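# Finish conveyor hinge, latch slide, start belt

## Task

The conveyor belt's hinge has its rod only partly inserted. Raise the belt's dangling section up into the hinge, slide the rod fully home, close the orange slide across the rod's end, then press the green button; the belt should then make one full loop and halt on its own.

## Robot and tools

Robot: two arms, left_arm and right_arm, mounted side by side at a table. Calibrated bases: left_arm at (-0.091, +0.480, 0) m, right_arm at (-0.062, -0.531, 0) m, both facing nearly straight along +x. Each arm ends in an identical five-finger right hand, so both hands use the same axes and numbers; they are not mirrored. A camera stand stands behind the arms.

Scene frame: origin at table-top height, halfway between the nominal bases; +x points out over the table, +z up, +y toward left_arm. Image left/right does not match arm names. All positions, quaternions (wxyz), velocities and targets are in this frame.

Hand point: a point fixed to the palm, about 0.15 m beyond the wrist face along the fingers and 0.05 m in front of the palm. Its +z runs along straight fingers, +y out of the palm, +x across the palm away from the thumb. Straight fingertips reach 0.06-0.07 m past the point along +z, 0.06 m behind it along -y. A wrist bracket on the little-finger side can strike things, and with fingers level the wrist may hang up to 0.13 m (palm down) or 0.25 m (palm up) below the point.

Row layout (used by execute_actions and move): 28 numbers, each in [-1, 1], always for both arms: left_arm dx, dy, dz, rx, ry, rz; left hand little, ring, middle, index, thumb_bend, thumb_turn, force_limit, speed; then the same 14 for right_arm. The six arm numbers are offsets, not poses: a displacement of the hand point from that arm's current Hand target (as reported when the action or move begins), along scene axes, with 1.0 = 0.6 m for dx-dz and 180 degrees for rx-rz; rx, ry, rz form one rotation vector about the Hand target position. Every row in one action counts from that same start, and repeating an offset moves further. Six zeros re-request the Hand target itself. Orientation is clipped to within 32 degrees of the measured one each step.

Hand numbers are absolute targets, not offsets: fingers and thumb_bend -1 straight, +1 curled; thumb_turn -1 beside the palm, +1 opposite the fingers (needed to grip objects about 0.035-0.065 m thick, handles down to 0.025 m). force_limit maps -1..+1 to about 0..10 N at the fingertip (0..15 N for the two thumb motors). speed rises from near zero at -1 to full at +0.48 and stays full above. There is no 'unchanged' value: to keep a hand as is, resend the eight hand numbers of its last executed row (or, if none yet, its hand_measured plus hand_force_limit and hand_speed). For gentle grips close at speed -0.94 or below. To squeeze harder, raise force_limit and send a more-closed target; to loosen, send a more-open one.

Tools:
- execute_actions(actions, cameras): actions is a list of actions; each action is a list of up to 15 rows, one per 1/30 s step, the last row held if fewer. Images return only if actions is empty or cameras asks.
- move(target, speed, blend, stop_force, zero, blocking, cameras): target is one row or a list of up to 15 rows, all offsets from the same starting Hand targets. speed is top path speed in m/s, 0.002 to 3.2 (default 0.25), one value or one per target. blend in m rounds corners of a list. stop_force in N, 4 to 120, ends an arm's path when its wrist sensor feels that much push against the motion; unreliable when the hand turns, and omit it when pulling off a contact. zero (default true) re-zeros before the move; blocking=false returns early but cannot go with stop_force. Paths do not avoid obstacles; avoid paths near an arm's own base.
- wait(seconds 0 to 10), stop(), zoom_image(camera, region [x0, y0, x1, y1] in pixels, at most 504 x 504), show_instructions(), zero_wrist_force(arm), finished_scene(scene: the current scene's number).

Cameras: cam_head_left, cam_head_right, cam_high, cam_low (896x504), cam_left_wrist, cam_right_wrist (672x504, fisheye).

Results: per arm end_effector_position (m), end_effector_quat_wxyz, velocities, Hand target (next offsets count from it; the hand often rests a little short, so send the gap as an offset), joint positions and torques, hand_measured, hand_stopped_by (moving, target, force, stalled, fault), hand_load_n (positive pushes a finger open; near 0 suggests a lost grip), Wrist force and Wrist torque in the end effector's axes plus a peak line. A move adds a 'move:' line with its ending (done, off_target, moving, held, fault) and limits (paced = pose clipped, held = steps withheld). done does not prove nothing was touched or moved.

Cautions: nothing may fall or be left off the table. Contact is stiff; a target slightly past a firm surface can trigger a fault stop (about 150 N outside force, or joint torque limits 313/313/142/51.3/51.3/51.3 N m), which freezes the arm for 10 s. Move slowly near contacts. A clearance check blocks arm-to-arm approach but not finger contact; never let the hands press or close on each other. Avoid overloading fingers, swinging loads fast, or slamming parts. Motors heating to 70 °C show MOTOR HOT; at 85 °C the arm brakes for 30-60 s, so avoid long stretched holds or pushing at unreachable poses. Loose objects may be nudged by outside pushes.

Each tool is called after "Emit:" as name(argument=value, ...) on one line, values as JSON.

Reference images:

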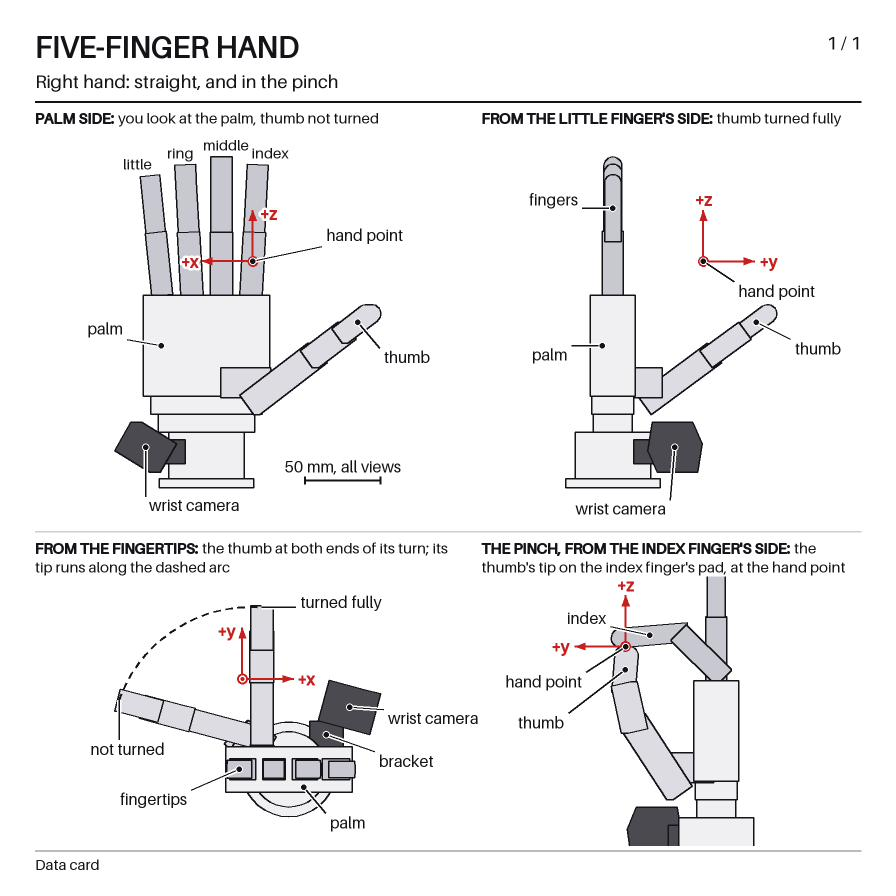

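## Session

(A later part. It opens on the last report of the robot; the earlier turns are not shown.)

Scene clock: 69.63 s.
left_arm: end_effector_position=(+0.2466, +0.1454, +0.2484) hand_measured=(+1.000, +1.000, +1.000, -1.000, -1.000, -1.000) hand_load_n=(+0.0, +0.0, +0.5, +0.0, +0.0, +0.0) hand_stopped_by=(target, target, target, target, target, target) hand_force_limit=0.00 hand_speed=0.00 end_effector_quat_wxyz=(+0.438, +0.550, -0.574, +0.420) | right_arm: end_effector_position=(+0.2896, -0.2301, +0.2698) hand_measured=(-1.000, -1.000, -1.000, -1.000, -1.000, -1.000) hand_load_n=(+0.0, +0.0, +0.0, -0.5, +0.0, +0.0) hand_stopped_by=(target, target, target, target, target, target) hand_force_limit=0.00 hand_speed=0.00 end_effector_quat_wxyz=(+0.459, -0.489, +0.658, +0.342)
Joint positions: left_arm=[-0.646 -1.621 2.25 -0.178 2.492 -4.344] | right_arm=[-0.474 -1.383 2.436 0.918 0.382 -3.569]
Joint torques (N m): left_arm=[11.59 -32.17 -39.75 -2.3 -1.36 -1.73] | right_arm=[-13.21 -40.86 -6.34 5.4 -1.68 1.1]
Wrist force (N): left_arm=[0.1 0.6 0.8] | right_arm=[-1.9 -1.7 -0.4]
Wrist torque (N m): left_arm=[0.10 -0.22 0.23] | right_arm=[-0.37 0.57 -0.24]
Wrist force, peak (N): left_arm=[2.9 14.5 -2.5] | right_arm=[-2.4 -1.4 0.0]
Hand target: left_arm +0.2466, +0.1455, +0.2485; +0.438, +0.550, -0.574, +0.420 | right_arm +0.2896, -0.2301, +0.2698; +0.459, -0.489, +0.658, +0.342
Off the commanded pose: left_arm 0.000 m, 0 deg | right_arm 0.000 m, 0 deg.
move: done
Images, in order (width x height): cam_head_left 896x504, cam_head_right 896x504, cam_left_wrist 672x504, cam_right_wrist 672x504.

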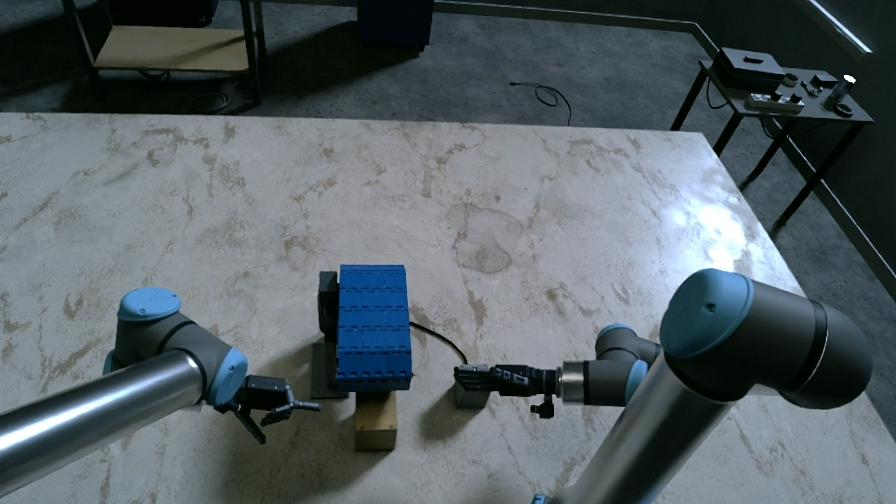

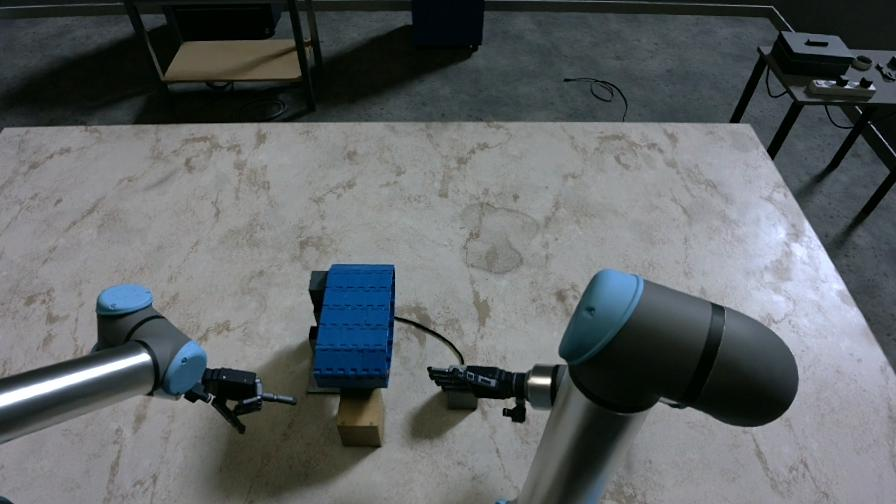

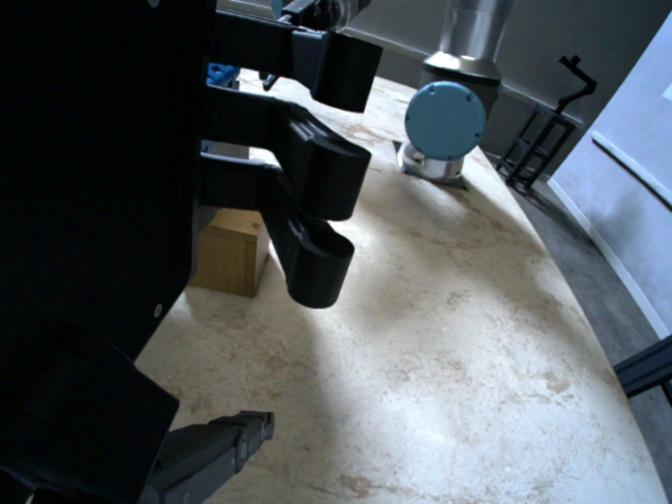

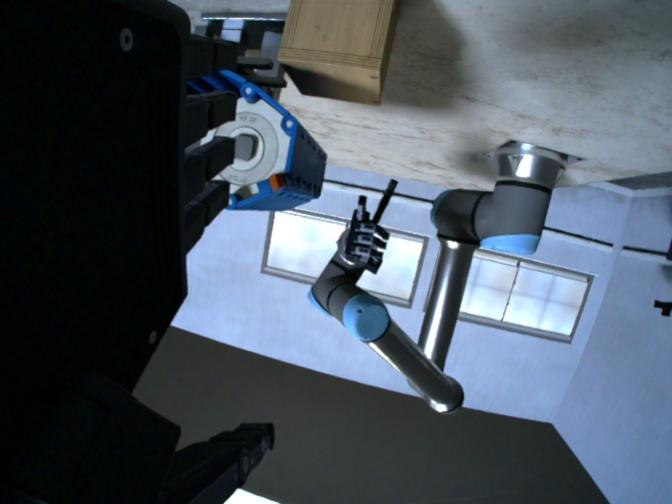

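Emit:
move(target=[0.115,0,-0.035,0,0,0,1,1,1,-1,-1,-1,0,0, 0.1207,-0.0715,-0.0163,-0.3853,0.0563,0.0813,1,1,1,-1,-1,-1,0,0], speed=0.2, cameras=["cam_head_left","cam_head_right","cam_right_wrist","cam_low"])

Emit:
zoom_image(camera="cam_head_left", region=[290, 320, 410, 440])

Emit:
zoom_image(camera="cam_head_left", region=[430, 320, 530, 420])

Emit:
zoom_image(camera="cam_head_right", region=[420, 320, 520, 420])

Scene clock: 74.07 s.
left_arm: end_effector_position=(+0.3157, +0.1455, +0.2275) hand_measured=(+1.000, +1.000, +1.000, -1.000, -1.000, -1.000) hand_load_n=(+0.0, +0.0, +0.0, +0.0, +0.0, +0.0) hand_stopped_by=(target, target, target, target, target, target) hand_force_limit=0.00 hand_speed=0.00 end_effector_quat_wxyz=(+0.438, +0.550, -0.574, +0.420) | right_arm: end_effector_position=(+0.3621, -0.2729, +0.2600) hand_measured=(+1.000, +1.000, +1.000, -1.000, -1.000, -1.000) hand_load_n=(+0.0, +0.0, +0.0, +0.0, +0.0, +0.0) hand_stopped_by=(target, target, target, target, target, target) hand_force_limit=0.00 hand_speed=0.00 end_effector_quat_wxyz=(+0.000, +0.707, -0.707, +0.000)
Joint positions: left_arm=[-0.552 -1.463 2.14 -0.163 2.575 -4.268] | right_arm=[0.079 -1.383 1.846 1.108 1.57 -3.036]
Joint torques (N m): left_arm=[-14.75 -44.16 -26.72 2.36 -1.71 -2.24] | right_arm=[-1.8 -44.43 -26.88 3.21 1.15 -2.1]
Wrist force (N): left_arm=[0.3 0.9 1.0] | right_arm=[-1.6 -2.0 -0.7]
Wrist torque (N m): left_arm=[0.15 -0.24 -0.05] | right_arm=[-0.42 0.43 -0.33]
Wrist force, peak (N): left_arm=[0.3 0.6 1.7] | right_arm=[-2.2 -2.3 -0.6]
Hand target: left_arm +0.3156, +0.1455, +0.2275; +0.438, +0.550, -0.574, +0.420 | right_arm +0.3620, -0.2730, +0.2600; +0.000, +0.707, -0.707, +0.000
Off the commanded pose: left_arm 0.000 m, 0 deg | right_arm 0.000 m, 0 deg.
move: done
Images, in order (width x height): cam_head_left 896x504, cam_head_right 896x504, cam_low 896x504, cam_right_wrist 672x504.

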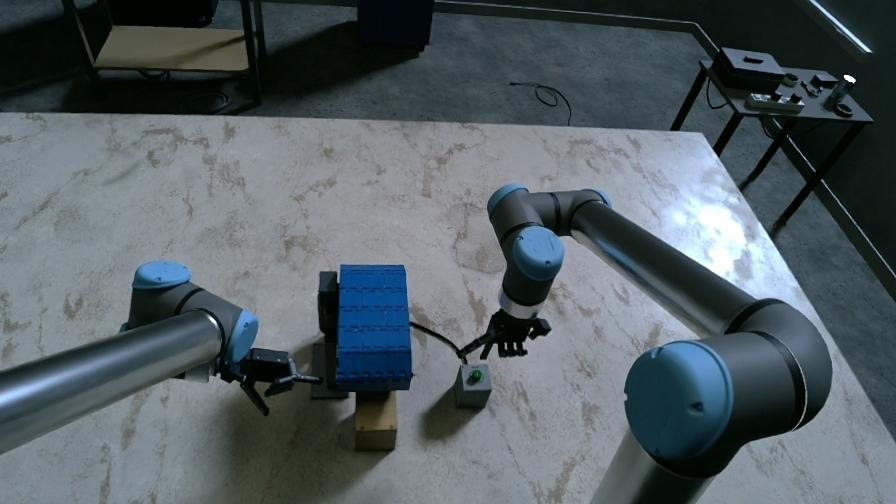

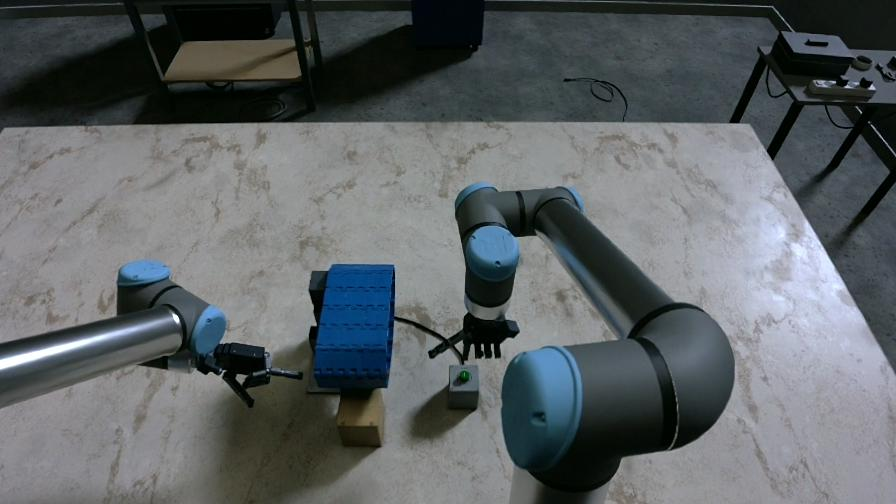

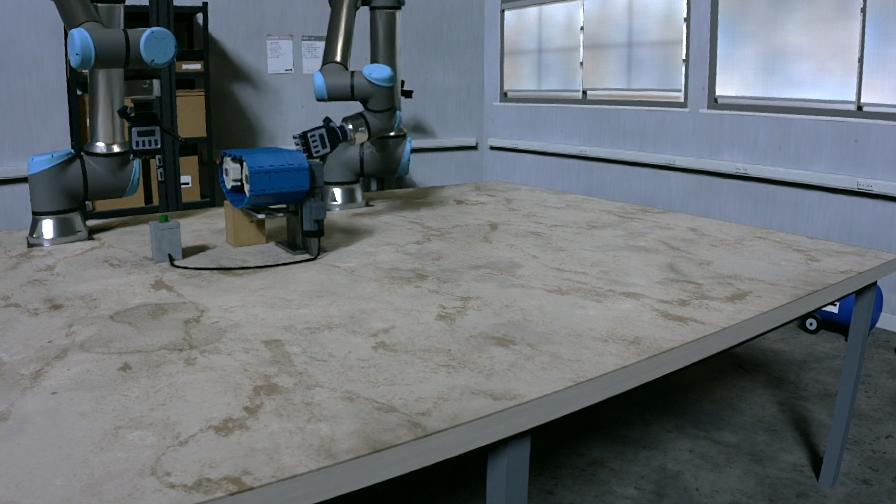

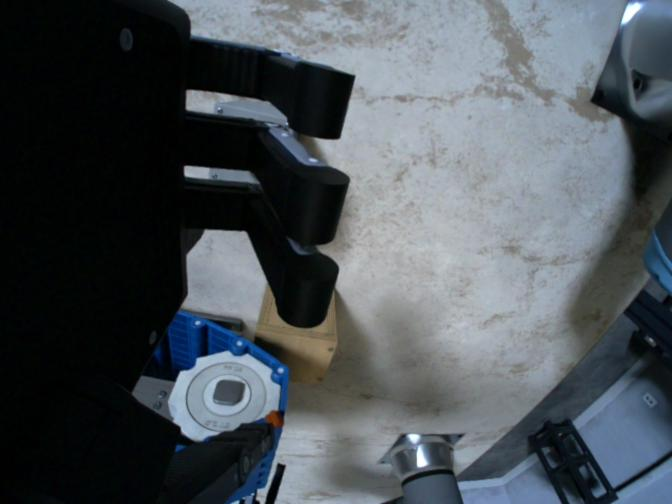

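Scaled by 4.200.

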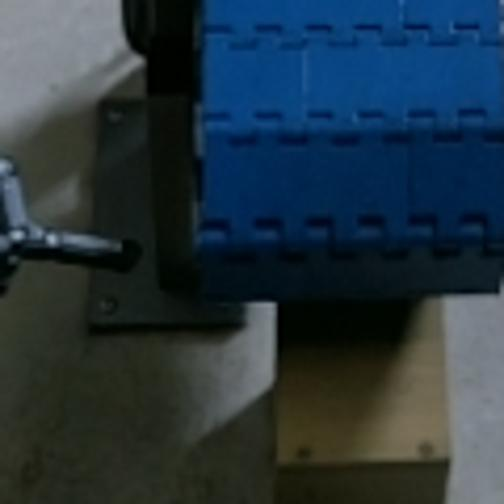

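Scaled by 5.040.

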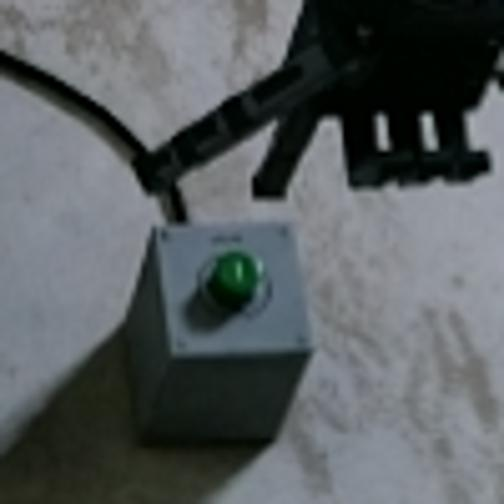

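Scaled by 5.040.

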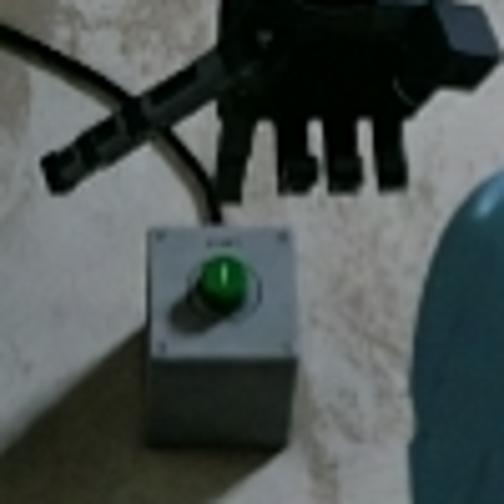

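Emit:
move(target=[0.0023,-0.075,0,0,0,0,1,1,1,-1,-1,-1,0,0, 0,0,0,0,0,0,1,1,1,-1,-1,-1,0,0], speed=0.03, stop_force=14, cameras=["cam_head_left"])

Emit:
zoom_image(camera="cam_head_left", region=[300, 250, 440, 420])

Scene clock: 77.00 s.
left_arm: end_effector_position=(+0.3170, +0.1005, +0.2275) hand_measured=(+1.000, +1.000, +1.000, -1.000, -1.000, -1.000) hand_load_n=(+0.0, +0.0, +0.0, +0.0, +0.0, +0.0) hand_stopped_by=(target, target, target, target, target, target) hand_force_limit=0.00 hand_speed=0.00 end_effector_quat_wxyz=(+0.438, +0.550, -0.574, +0.420) | right_arm: end_effector_position=(+0.3620, -0.2730, +0.2600) hand_measured=(+1.000, +1.000, +1.000, -1.000, -1.000, -1.000) hand_load_n=(+0.0, +0.0, +0.0, +0.0, +0.0, +0.0) hand_stopped_by=(target, target, target, target, target, target) hand_force_limit=0.00 hand_speed=0.00 end_effector_quat_wxyz=(+0.000, +0.707, -0.707, +0.000)
Joint positions: left_arm=[-0.633 -1.457 2.126 -0.21 2.504 -4.334] | right_arm=[0.079 -1.383 1.847 1.108 1.57 -3.036]
Joint torques (N m): left_arm=[17.77 -46.06 -27.05 3.09 5.13 2.87] | right_arm=[-17.34 -53.13 -23.96 5.23 2 -2.15]
Wrist force (N): left_arm=[0.3 0.6 0.9] | right_arm=[-1.0 -2.3 -0.5]
Wrist torque (N m): left_arm=[0.09 -0.25 0.16] | right_arm=[-0.48 0.34 -0.30]
Wrist force, peak (N): left_arm=[0.7 0.7 1.6] | right_arm=[-1.6 -2.5 -0.8]
Hand target: left_arm +0.3170, +0.1005, +0.2275; +0.438, +0.550, -0.574, +0.420 | right_arm +0.3620, -0.2730, +0.2600; +0.000, +0.707, -0.707, +0.000
Off the commanded pose: left_arm 0.000 m, 0 deg | right_arm 0.000 m, 0 deg.
move: done
Images, in order (width x height): cam_head_left 896x504.

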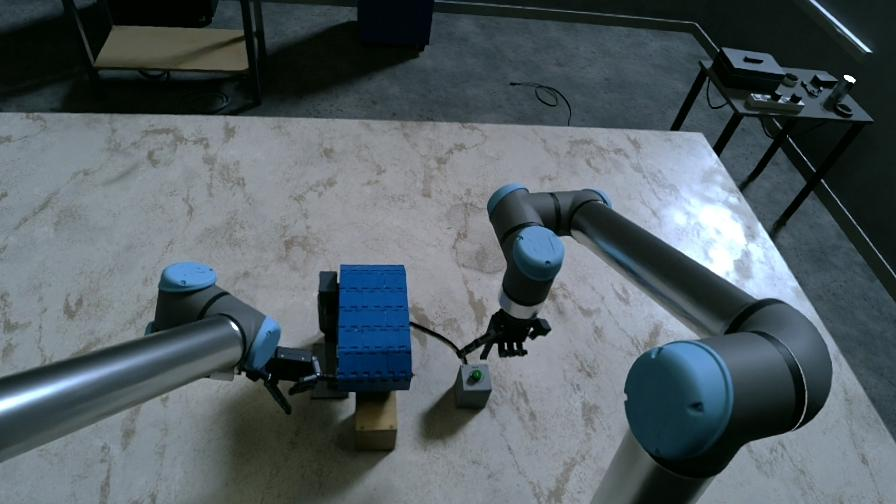

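Scaled by 2.965.

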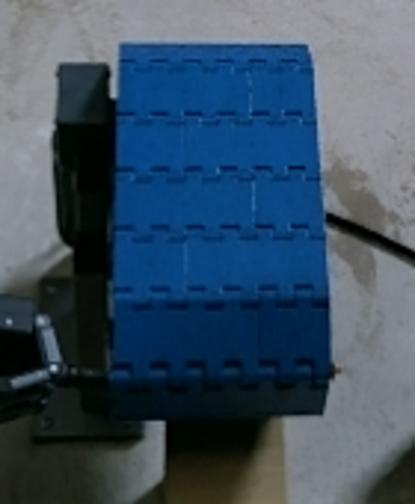

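Emit:
move(target=[0.001,-0.02,0,0,0,0,1,1,1,-1,-1,-1,0,0, 0,0,0,0,0,0,1,1,1,-1,-1,-1,0,0], speed=0.02, stop_force=14, cameras=["cam_head_left"])

Emit:
zoom_image(camera="cam_head_left", region=[300, 250, 440, 420])

Scene clock: 78.63 s.
left_arm: end_effector_position=(+0.3175, +0.0907, +0.2275) hand_measured=(+1.000, +1.000, +1.000, -1.000, -1.000, -1.000) hand_load_n=(+0.0, +0.5, +0.0, -1.0, +0.0, +0.0) hand_stopped_by=(target, target, target, target, target, target) hand_force_limit=0.00 hand_speed=0.00 end_effector_quat_wxyz=(+0.438, +0.550, -0.574, +0.420) | right_arm: end_effector_position=(+0.3620, -0.2730, +0.2600) hand_measured=(+1.000, +1.000, +1.000, -1.000, -1.000, -1.000) hand_load_n=(+0.0, +0.0, +0.0, -0.5, +0.0, +0.0) hand_stopped_by=(target, target, target, target, target, target) hand_force_limit=0.00 hand_speed=0.00 end_effector_quat_wxyz=(+0.000, +0.707, -0.707, +0.000)
Joint positions: left_arm=[-0.649 -1.454 2.121 -0.218 2.49 -4.346] | right_arm=[0.079 -1.383 1.847 1.108 1.57 -3.036]
Joint torques (N m): left_arm=[11.11 -46.64 -32.32 2.12 5.23 2.59] | right_arm=[-17.25 -53.99 -24.15 4.67 2.07 -2.02]
Wrist force (N): left_arm=[-2.7 0.9 -12.3] | right_arm=[-1.0 -2.1 -0.9]
Wrist torque (N m): left_arm=[0.79 -0.39 -0.16] | right_arm=[-0.42 0.33 -0.29]
Wrist force, peak (N): left_arm=[-3.7 0.8 -25.9] | right_arm=[-1.6 -2.2 -0.9]
Hand target: left_arm +0.3175, +0.0908, +0.2275; +0.438, +0.550, -0.574, +0.420 (not the last commanded pose) | right_arm +0.3620, -0.2730, +0.2600; +0.000, +0.707, -0.707, +0.000
Off the commanded pose: left_arm 0.002 m, 0 deg | right_arm 0.000 m, 0 deg.
move: contact (left_arm)
Images, in order (width x height): cam_head_left 896x504.

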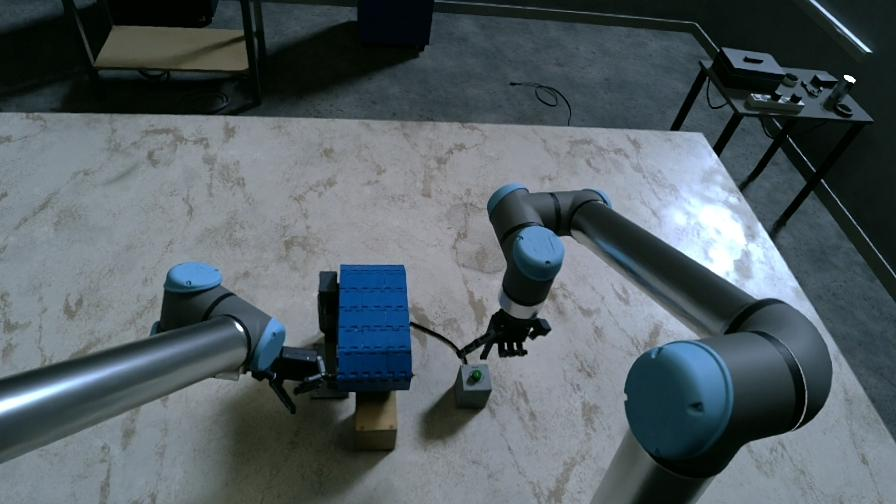

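Scaled by 2.965.

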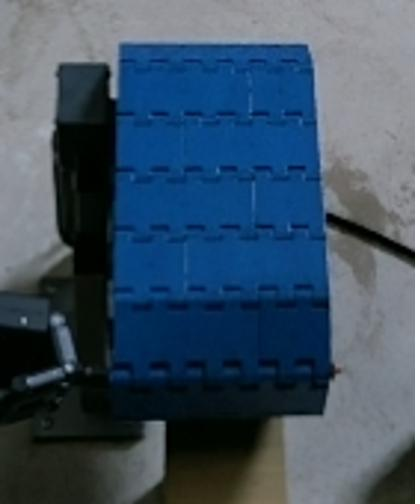

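Emit:
move(target=[[0,0.1,0,0,0,0,1,1,1,-1,-1,-1,0,0, 0.0067,-0.0033,-0.1,0,0,0,1,1,1,-1,-1,-1,0,0],[-0.15,0.3,0.15,0,0,0,1,1,1,-1,-1,-1,0,0, 0.0067,-0.0033,-0.1,0,0,0,1,1,1,-1,-1,-1,0,0]], speed=0.2, blend=[0.03,0], cameras=["cam_head_left","cam_head_right","cam_low"])

Emit:
zoom_image(camera="cam_head_left", region=[440, 340, 510, 410])

Emit:
zoom_image(camera="cam_head_right", region=[430, 340, 500, 410])

Emit:
zoom_image(camera="cam_low", region=[130, 190, 210, 270])

Scene clock: 80.43 s.
left_arm: end_effector_position=(+0.2275, +0.2707, +0.3175) hand_measured=(+1.000, +1.000, +1.000, -1.000, -1.000, -1.000) hand_load_n=(+0.0, +0.0, +0.0, +0.0, -0.5, +0.0) hand_stopped_by=(target, target, target, target, target, target) hand_force_limit=0.00 hand_speed=0.00 end_effector_quat_wxyz=(+0.438, +0.550, -0.574, +0.420) | right_arm: end_effector_position=(+0.3661, -0.2750, +0.2000) hand_measured=(+1.000, +1.000, +1.000, -1.000, -1.000, -1.000) hand_load_n=(+0.0, +0.0, +0.0, +0.0, +0.0, +0.0) hand_stopped_by=(target, target, target, target, target, target) hand_force_limit=0.00 hand_speed=0.00 end_effector_quat_wxyz=(+0.000, +0.707, -0.707, +0.000)
Joint positions: left_arm=[-0.369 -1.685 2.199 0.197 2.726 -4.044] | right_arm=[0.074 -1.328 1.898 1.001 1.57 -3.04]
Joint torques (N m): left_arm=[7.88 -30.49 -38.69 2.19 -1.64 0.27] | right_arm=[8.19 -58.81 -44.27 2.42 -1.04 0.81]
Wrist force (N): left_arm=[0.1 0.7 1.0] | right_arm=[-1.5 -1.6 -0.8]
Wrist torque (N m): left_arm=[0.07 -0.21 0.25] | right_arm=[-0.33 0.40 -0.24]
Wrist force, peak (N): left_arm=[-2.2 1.0 -12.4] | right_arm=[-1.5 -1.8 -3.5]
Hand target: left_arm +0.2275, +0.2708, +0.3175; +0.438, +0.550, -0.574, +0.420 | right_arm +0.3660, -0.2750, +0.2000; +0.000, +0.707, -0.707, +0.000
Off the commanded pose: left_arm 0.000 m, 0 deg | right_arm 0.000 m, 0 deg.
move: done
Images, in order (width x height): cam_head_left 896x504, cam_head_right 896x504, cam_low 896x504.

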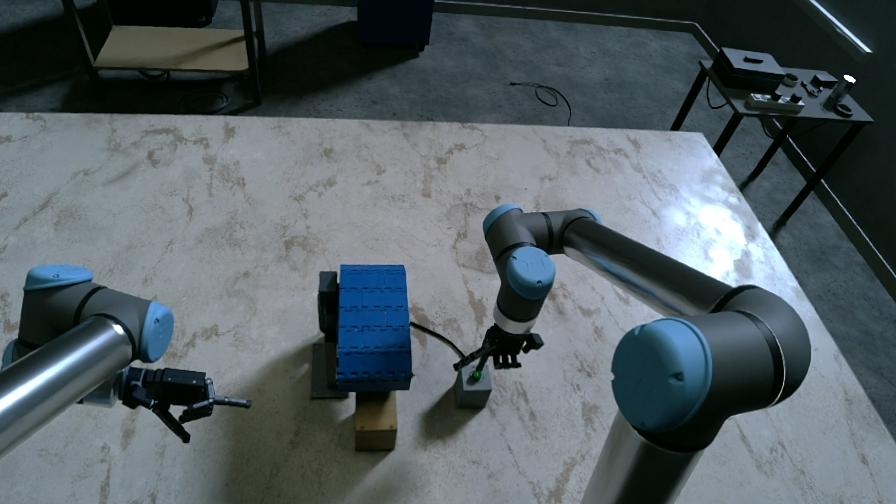

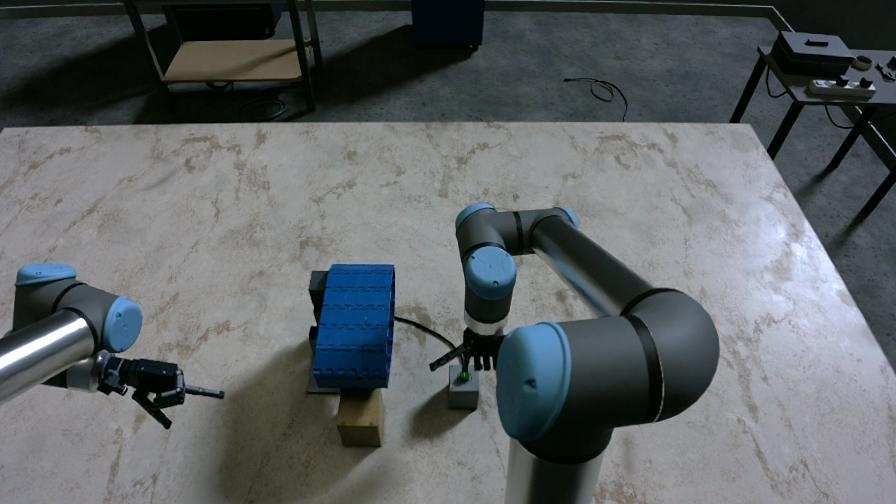

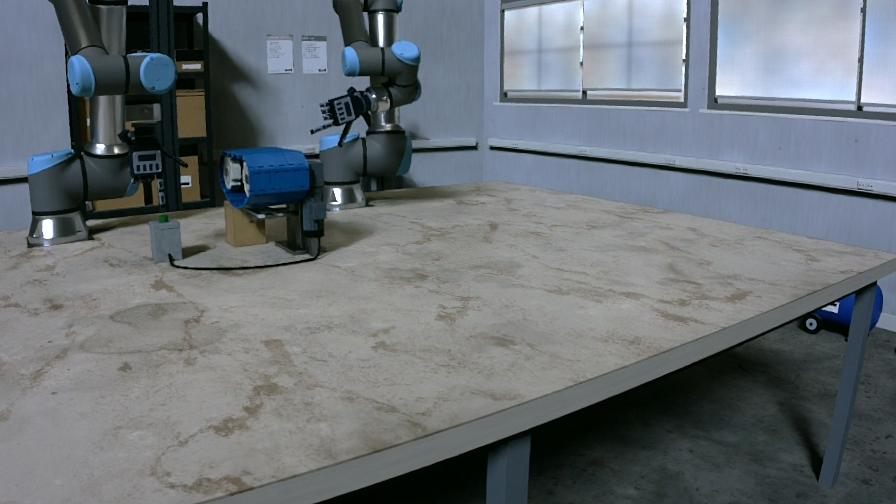

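Scaled by 7.200.

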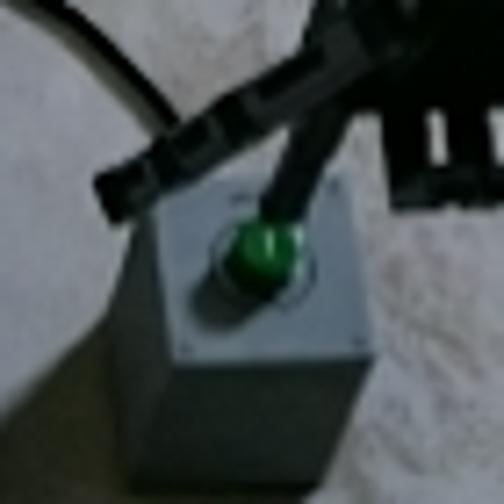

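Scaled by 7.200.

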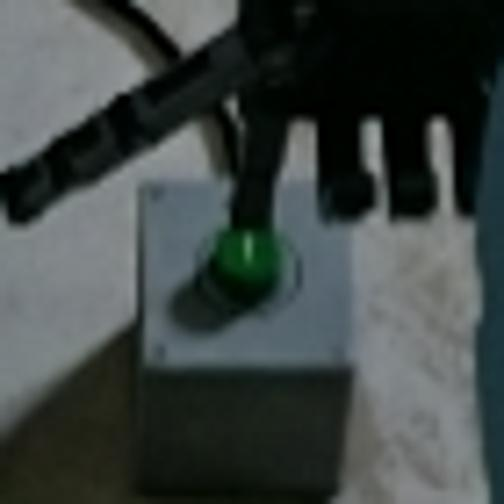

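Scaled by 6.300.

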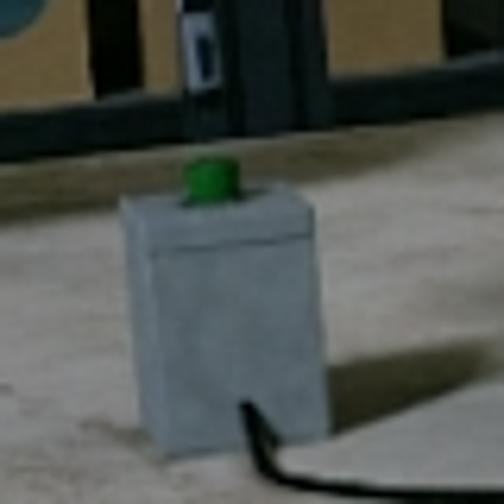

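Emit:
move(target=[[0,0,0,0,0,0,1,1,1,-1,-1,-1,0,0, 0.002,0.0035,-0.022,0,0,0,1,1,1,-1,-1,-1,0,0],[0,0,0,0,0,0,1,1,1,-1,-1,-1,0,0, 0.003,0.0045,-0.06,0,0,0,1,1,1,-1,-1,-1,0,0]], speed=[0.05,0.012], stop_force=12, cameras=["cam_head_left"])

Emit:
move(target=[0,0,0,0,0,0,1,1,1,-1,-1,-1,0,0, 0,-0.1,0.15,0,0,0,1,1,1,-1,-1,-1,0,0], speed=0.2, cameras=["cam_head_left"])

Scene clock: 83.07 s.
left_arm: end_effector_position=(+0.2275, +0.2708, +0.3175) hand_measured=(+1.000, +1.000, +1.000, -1.000, -1.000, -1.000) hand_load_n=(+0.5, +0.0, +0.0, +0.0, +0.0, +0.0) hand_stopped_by=(target, target, target, target, target, target) hand_force_limit=0.00 hand_speed=0.00 end_effector_quat_wxyz=(+0.438, +0.550, -0.574, +0.420) | right_arm: end_effector_position=(+0.3676, -0.2725, +0.1736) hand_measured=(+1.000, +1.000, +1.000, -1.000, -1.000, -1.000) hand_load_n=(+0.0, +0.0, +0.0, -1.0, +0.0, +0.0) hand_stopped_by=(target, target, target, target, target, target) hand_force_limit=0.00 hand_speed=0.00 end_effector_quat_wxyz=(+0.000, +0.707, -0.707, +0.000)
Joint positions: left_arm=[-0.369 -1.685 2.199 0.197 2.726 -4.044] | right_arm=[0.079 -1.299 1.915 0.955 1.57 -3.036]
Joint torques (N m): left_arm=[14.43 -30.82 -29.49 4.74 -2.72 2.22] | right_arm=[8.92 -56.61 -38.17 4.04 -0.89 0.26]
Wrist force (N): left_arm=[0.3 0.2 1.5] | right_arm=[1.8 -1.2 -14.3]
Wrist torque (N m): left_arm=[-0.01 -0.26 0.24] | right_arm=[0.39 0.59 -0.18]
Wrist force, peak (N): left_arm=[0.7 0.4 1.8] | right_arm=[2.5 -0.9 -27.8]
Hand target: left_arm +0.2275, +0.2708, +0.3175; +0.438, +0.550, -0.574, +0.420 | right_arm +0.3676, -0.2725, +0.1736; +0.000, +0.707, -0.707, +0.000 (not the last commanded pose)
Off the commanded pose: left_arm 0.000 m, 0 deg | right_arm 0.010 m, 0 deg.
move: contact (right_arm); path passed 1 of 2 targets
Images, in order (width x height): cam_head_left 896x504.

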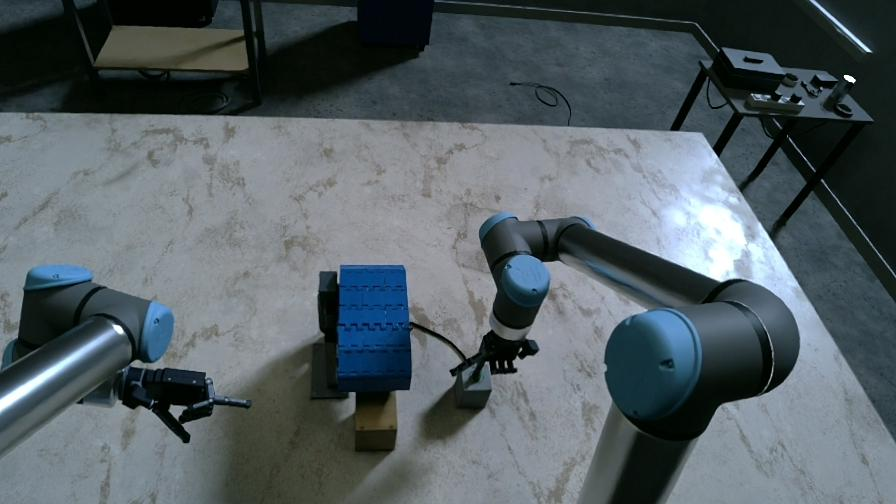

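Scene clock: 84.07 s.
left_arm: end_effector_position=(+0.2275, +0.2708, +0.3175) hand_measured=(+1.000, +1.000, +1.000, -1.000, -1.000, -1.000) hand_load_n=(+0.0, +0.0, +0.0, +0.0, +0.5, +0.0) hand_stopped_by=(target, target, target, target, target, target) hand_force_limit=0.00 hand_speed=0.00 end_effector_quat_wxyz=(+0.438, +0.550, -0.574, +0.420) | right_arm: end_effector_position=(+0.3677, -0.3325, +0.2636) hand_measured=(+1.000, +1.000, +1.000, -1.000, -1.000, -1.000) hand_load_n=(+0.0, +0.0, +0.0, +0.0, +0.0, +0.0) hand_stopped_by=(target, target, target, target, target, target) hand_force_limit=0.00 hand_speed=0.00 end_effector_quat_wxyz=(+0.000, +0.707, -0.707, +0.000)
Joint positions: left_arm=[-0.369 -1.685 2.199 0.197 2.726 -4.044] | right_arm=[-0.041 -1.413 1.876 1.108 1.57 -3.156]
Joint torques (N m): left_arm=[11.74 -30.79 -29.8 4.66 -2.64 2.09] | right_arm=[-7.69 -52.11 -25.31 5.67 -1.17 -0.29]
Wrist force (N): left_arm=[0.7 0.2 1.4] | right_arm=[-1.7 -2.0 -0.5]
Wrist torque (N m): left_arm=[-0.01 -0.31 0.27] | right_arm=[-0.43 0.43 -0.41]
Wrist force, peak (N): left_arm=[0.5 0.7 1.4] | right_arm=[1.6 -1.2 -13.9]
Hand target: left_arm +0.2275, +0.2708, +0.3175; +0.438, +0.550, -0.574, +0.420 | right_arm +0.3676, -0.3325, +0.2636; +0.000, +0.707, -0.707, +0.000
Off the commanded pose: left_arm 0.000 m, 0 deg | right_arm 0.000 m, 0 deg.
move: done
Images, in order (width x height): cam_head_left 896x504.

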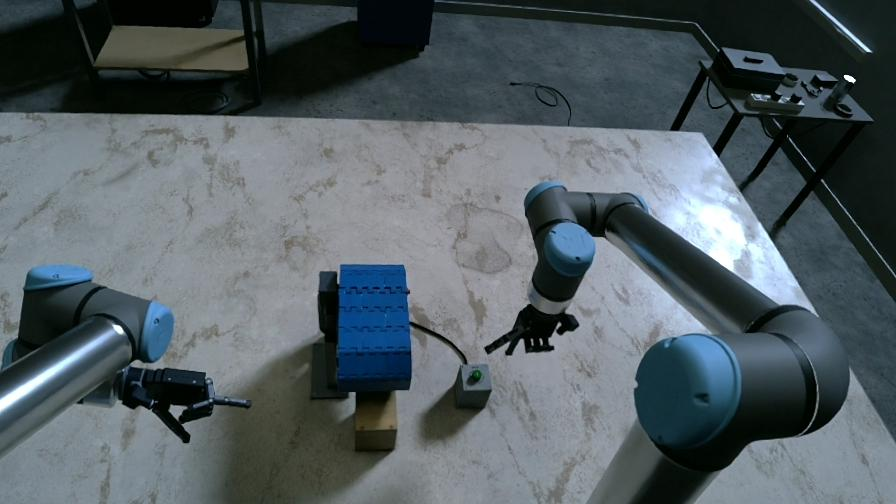

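Emit:
wait(seconds=6.5, cameras=["cam_head_left"])

Emit:
wait(seconds=1.5, cameras=["cam_head_left"])

Emit:
zoom_image(camera="cam_head_left", region=[300, 250, 440, 420])

Scene clock: 90.67 s.
left_arm: end_effector_position=(+0.2275, +0.2708, +0.3175) hand_measured=(+1.000, +1.000, +1.000, -1.000, -1.000, -1.000) hand_load_n=(+0.0, +0.0, +0.0, +0.0, +0.0, +0.0) hand_stopped_by=(target, target, target, target, target, target) hand_force_limit=0.00 hand_speed=0.00 end_effector_quat_wxyz=(+0.438, +0.550, -0.574, +0.420) | right_arm: end_effector_position=(+0.3676, -0.3325, +0.2636) hand_measured=(+1.000, +1.000, +1.000, -1.000, -1.000, -1.000) hand_load_n=(+0.0, +0.0, +0.0, +0.0, +0.0, +0.0) hand_stopped_by=(target, target, target, target, target, target) hand_force_limit=0.00 hand_speed=0.00 end_effector_quat_wxyz=(+0.000, +0.707, -0.707, +0.000)
Joint positions: left_arm=[-0.369 -1.685 2.199 0.197 2.726 -4.044] | right_arm=[-0.041 -1.414 1.876 1.108 1.57 -3.156]
Joint torques (N m): left_arm=[13.97 -30.73 -29.61 4.55 -2.33 2.26] | right_arm=[-12.89 -53.48 -24.67 6.23 -0.96 -0.94]
Wrist force (N): left_arm=[0.6 0.5 1.4] | right_arm=[-1.2 -2.1 -0.3]
Wrist torque (N m): left_arm=[0.02 -0.30 0.28] | right_arm=[-0.47 0.36 -0.38]
Wrist force, peak (N): left_arm=[0.0 0.5 2.0] | right_arm=[-1.6 -2.5 -1.0]
Hand target: left_arm +0.2275, +0.2708, +0.3175; +0.438, +0.550, -0.574, +0.420 | right_arm +0.3676, -0.3325, +0.2636; +0.000, +0.707, -0.707, +0.000
Off the commanded pose: left_arm 0.000 m, 0 deg | right_arm 0.000 m, 0 deg.
wait: 6.50 s; at rest by 0.07 s
Images, in order (width x height): cam_head_left 896x504.

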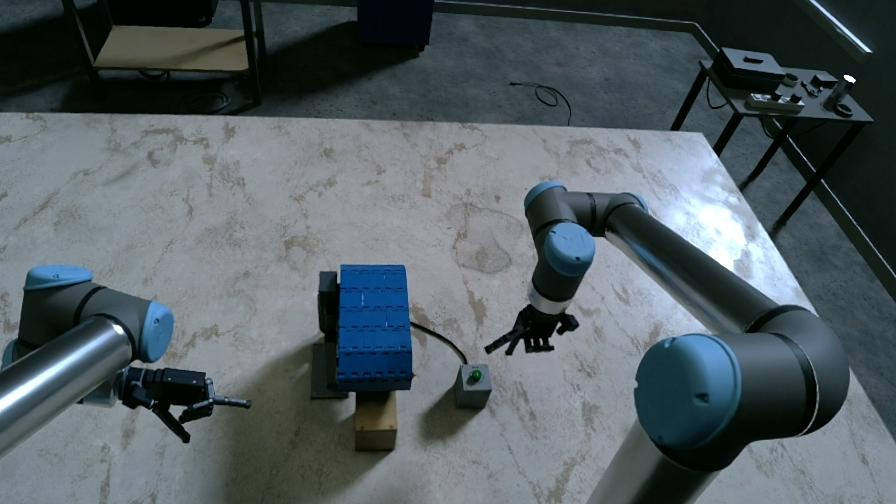

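Scene clock: 92.17 s.
left_arm: end_effector_position=(+0.2275, +0.2708, +0.3175) hand_measured=(+1.000, +1.000, +1.000, -1.000, -1.000, -1.000) hand_load_n=(+0.0, +0.0, +0.0, +0.0, +0.0, +0.0) hand_stopped_by=(target, target, target, target, target, target) hand_force_limit=0.00 hand_speed=0.00 end_effector_quat_wxyz=(+0.438, +0.550, -0.574, +0.420) | right_arm: end_effector_position=(+0.3676, -0.3325, +0.2636) hand_measured=(+1.000, +1.000, +1.000, -1.000, -1.000, -1.000) hand_load_n=(+0.0, +0.0, +0.0, +0.0, +0.0, +0.0) hand_stopped_by=(target, target, target, target, target, target) hand_force_limit=0.00 hand_speed=0.00 end_effector_quat_wxyz=(+0.000, +0.707, -0.707, +0.000)
Joint positions: left_arm=[-0.369 -1.685 2.199 0.197 2.726 -4.044] | right_arm=[-0.041 -1.414 1.876 1.108 1.57 -3.156]
Joint torques (N m): left_arm=[14.81 -29.5 -30 4.63 -1.95 2.27] | right_arm=[-11.44 -53.17 -23.96 5.83 -1.12 -1.02]
Wrist force (N): left_arm=[0.1 0.4 1.4] | right_arm=[-1.5 -1.8 -0.7]
Wrist torque (N m): left_arm=[0.01 -0.22 0.24] | right_arm=[-0.39 0.41 -0.39]
Wrist force, peak (N): left_arm=[-0.1 0.4 1.7] | right_arm=[-1.7 -2.6 -0.4]
Hand target: left_arm +0.2275, +0.2708, +0.3175; +0.438, +0.550, -0.574, +0.420 | right_arm +0.3676, -0.3325, +0.2636; +0.000, +0.707, -0.707, +0.000
Off the commanded pose: left_arm 0.000 m, 0 deg | right_arm 0.000 m, 0 deg.
wait: 1.50 s; at rest by 0.17 s
Images, in order (width x height): cam_head_left 896x504.

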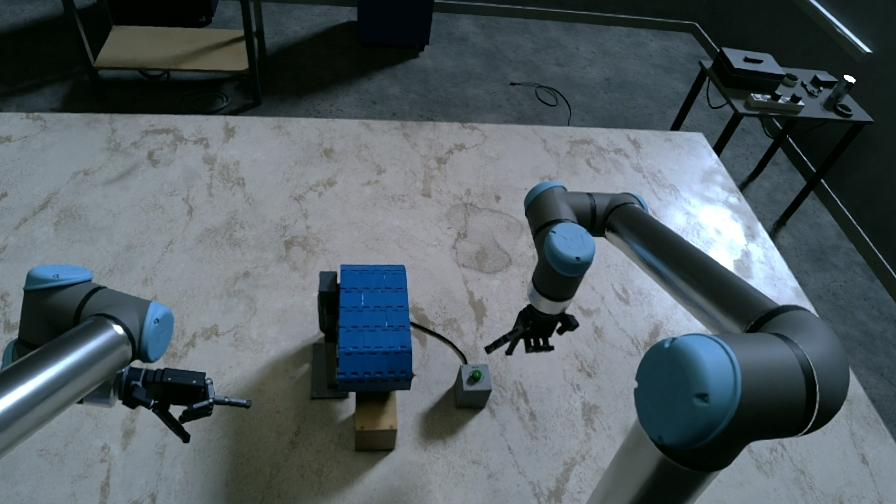

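Scaled by 2.965.

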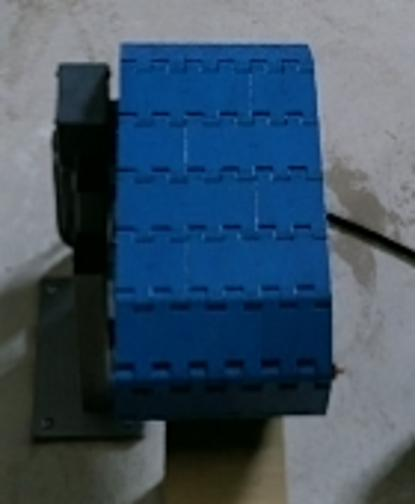

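Emit:
finished_scene(scene=2)

The scene is finished: the task was done.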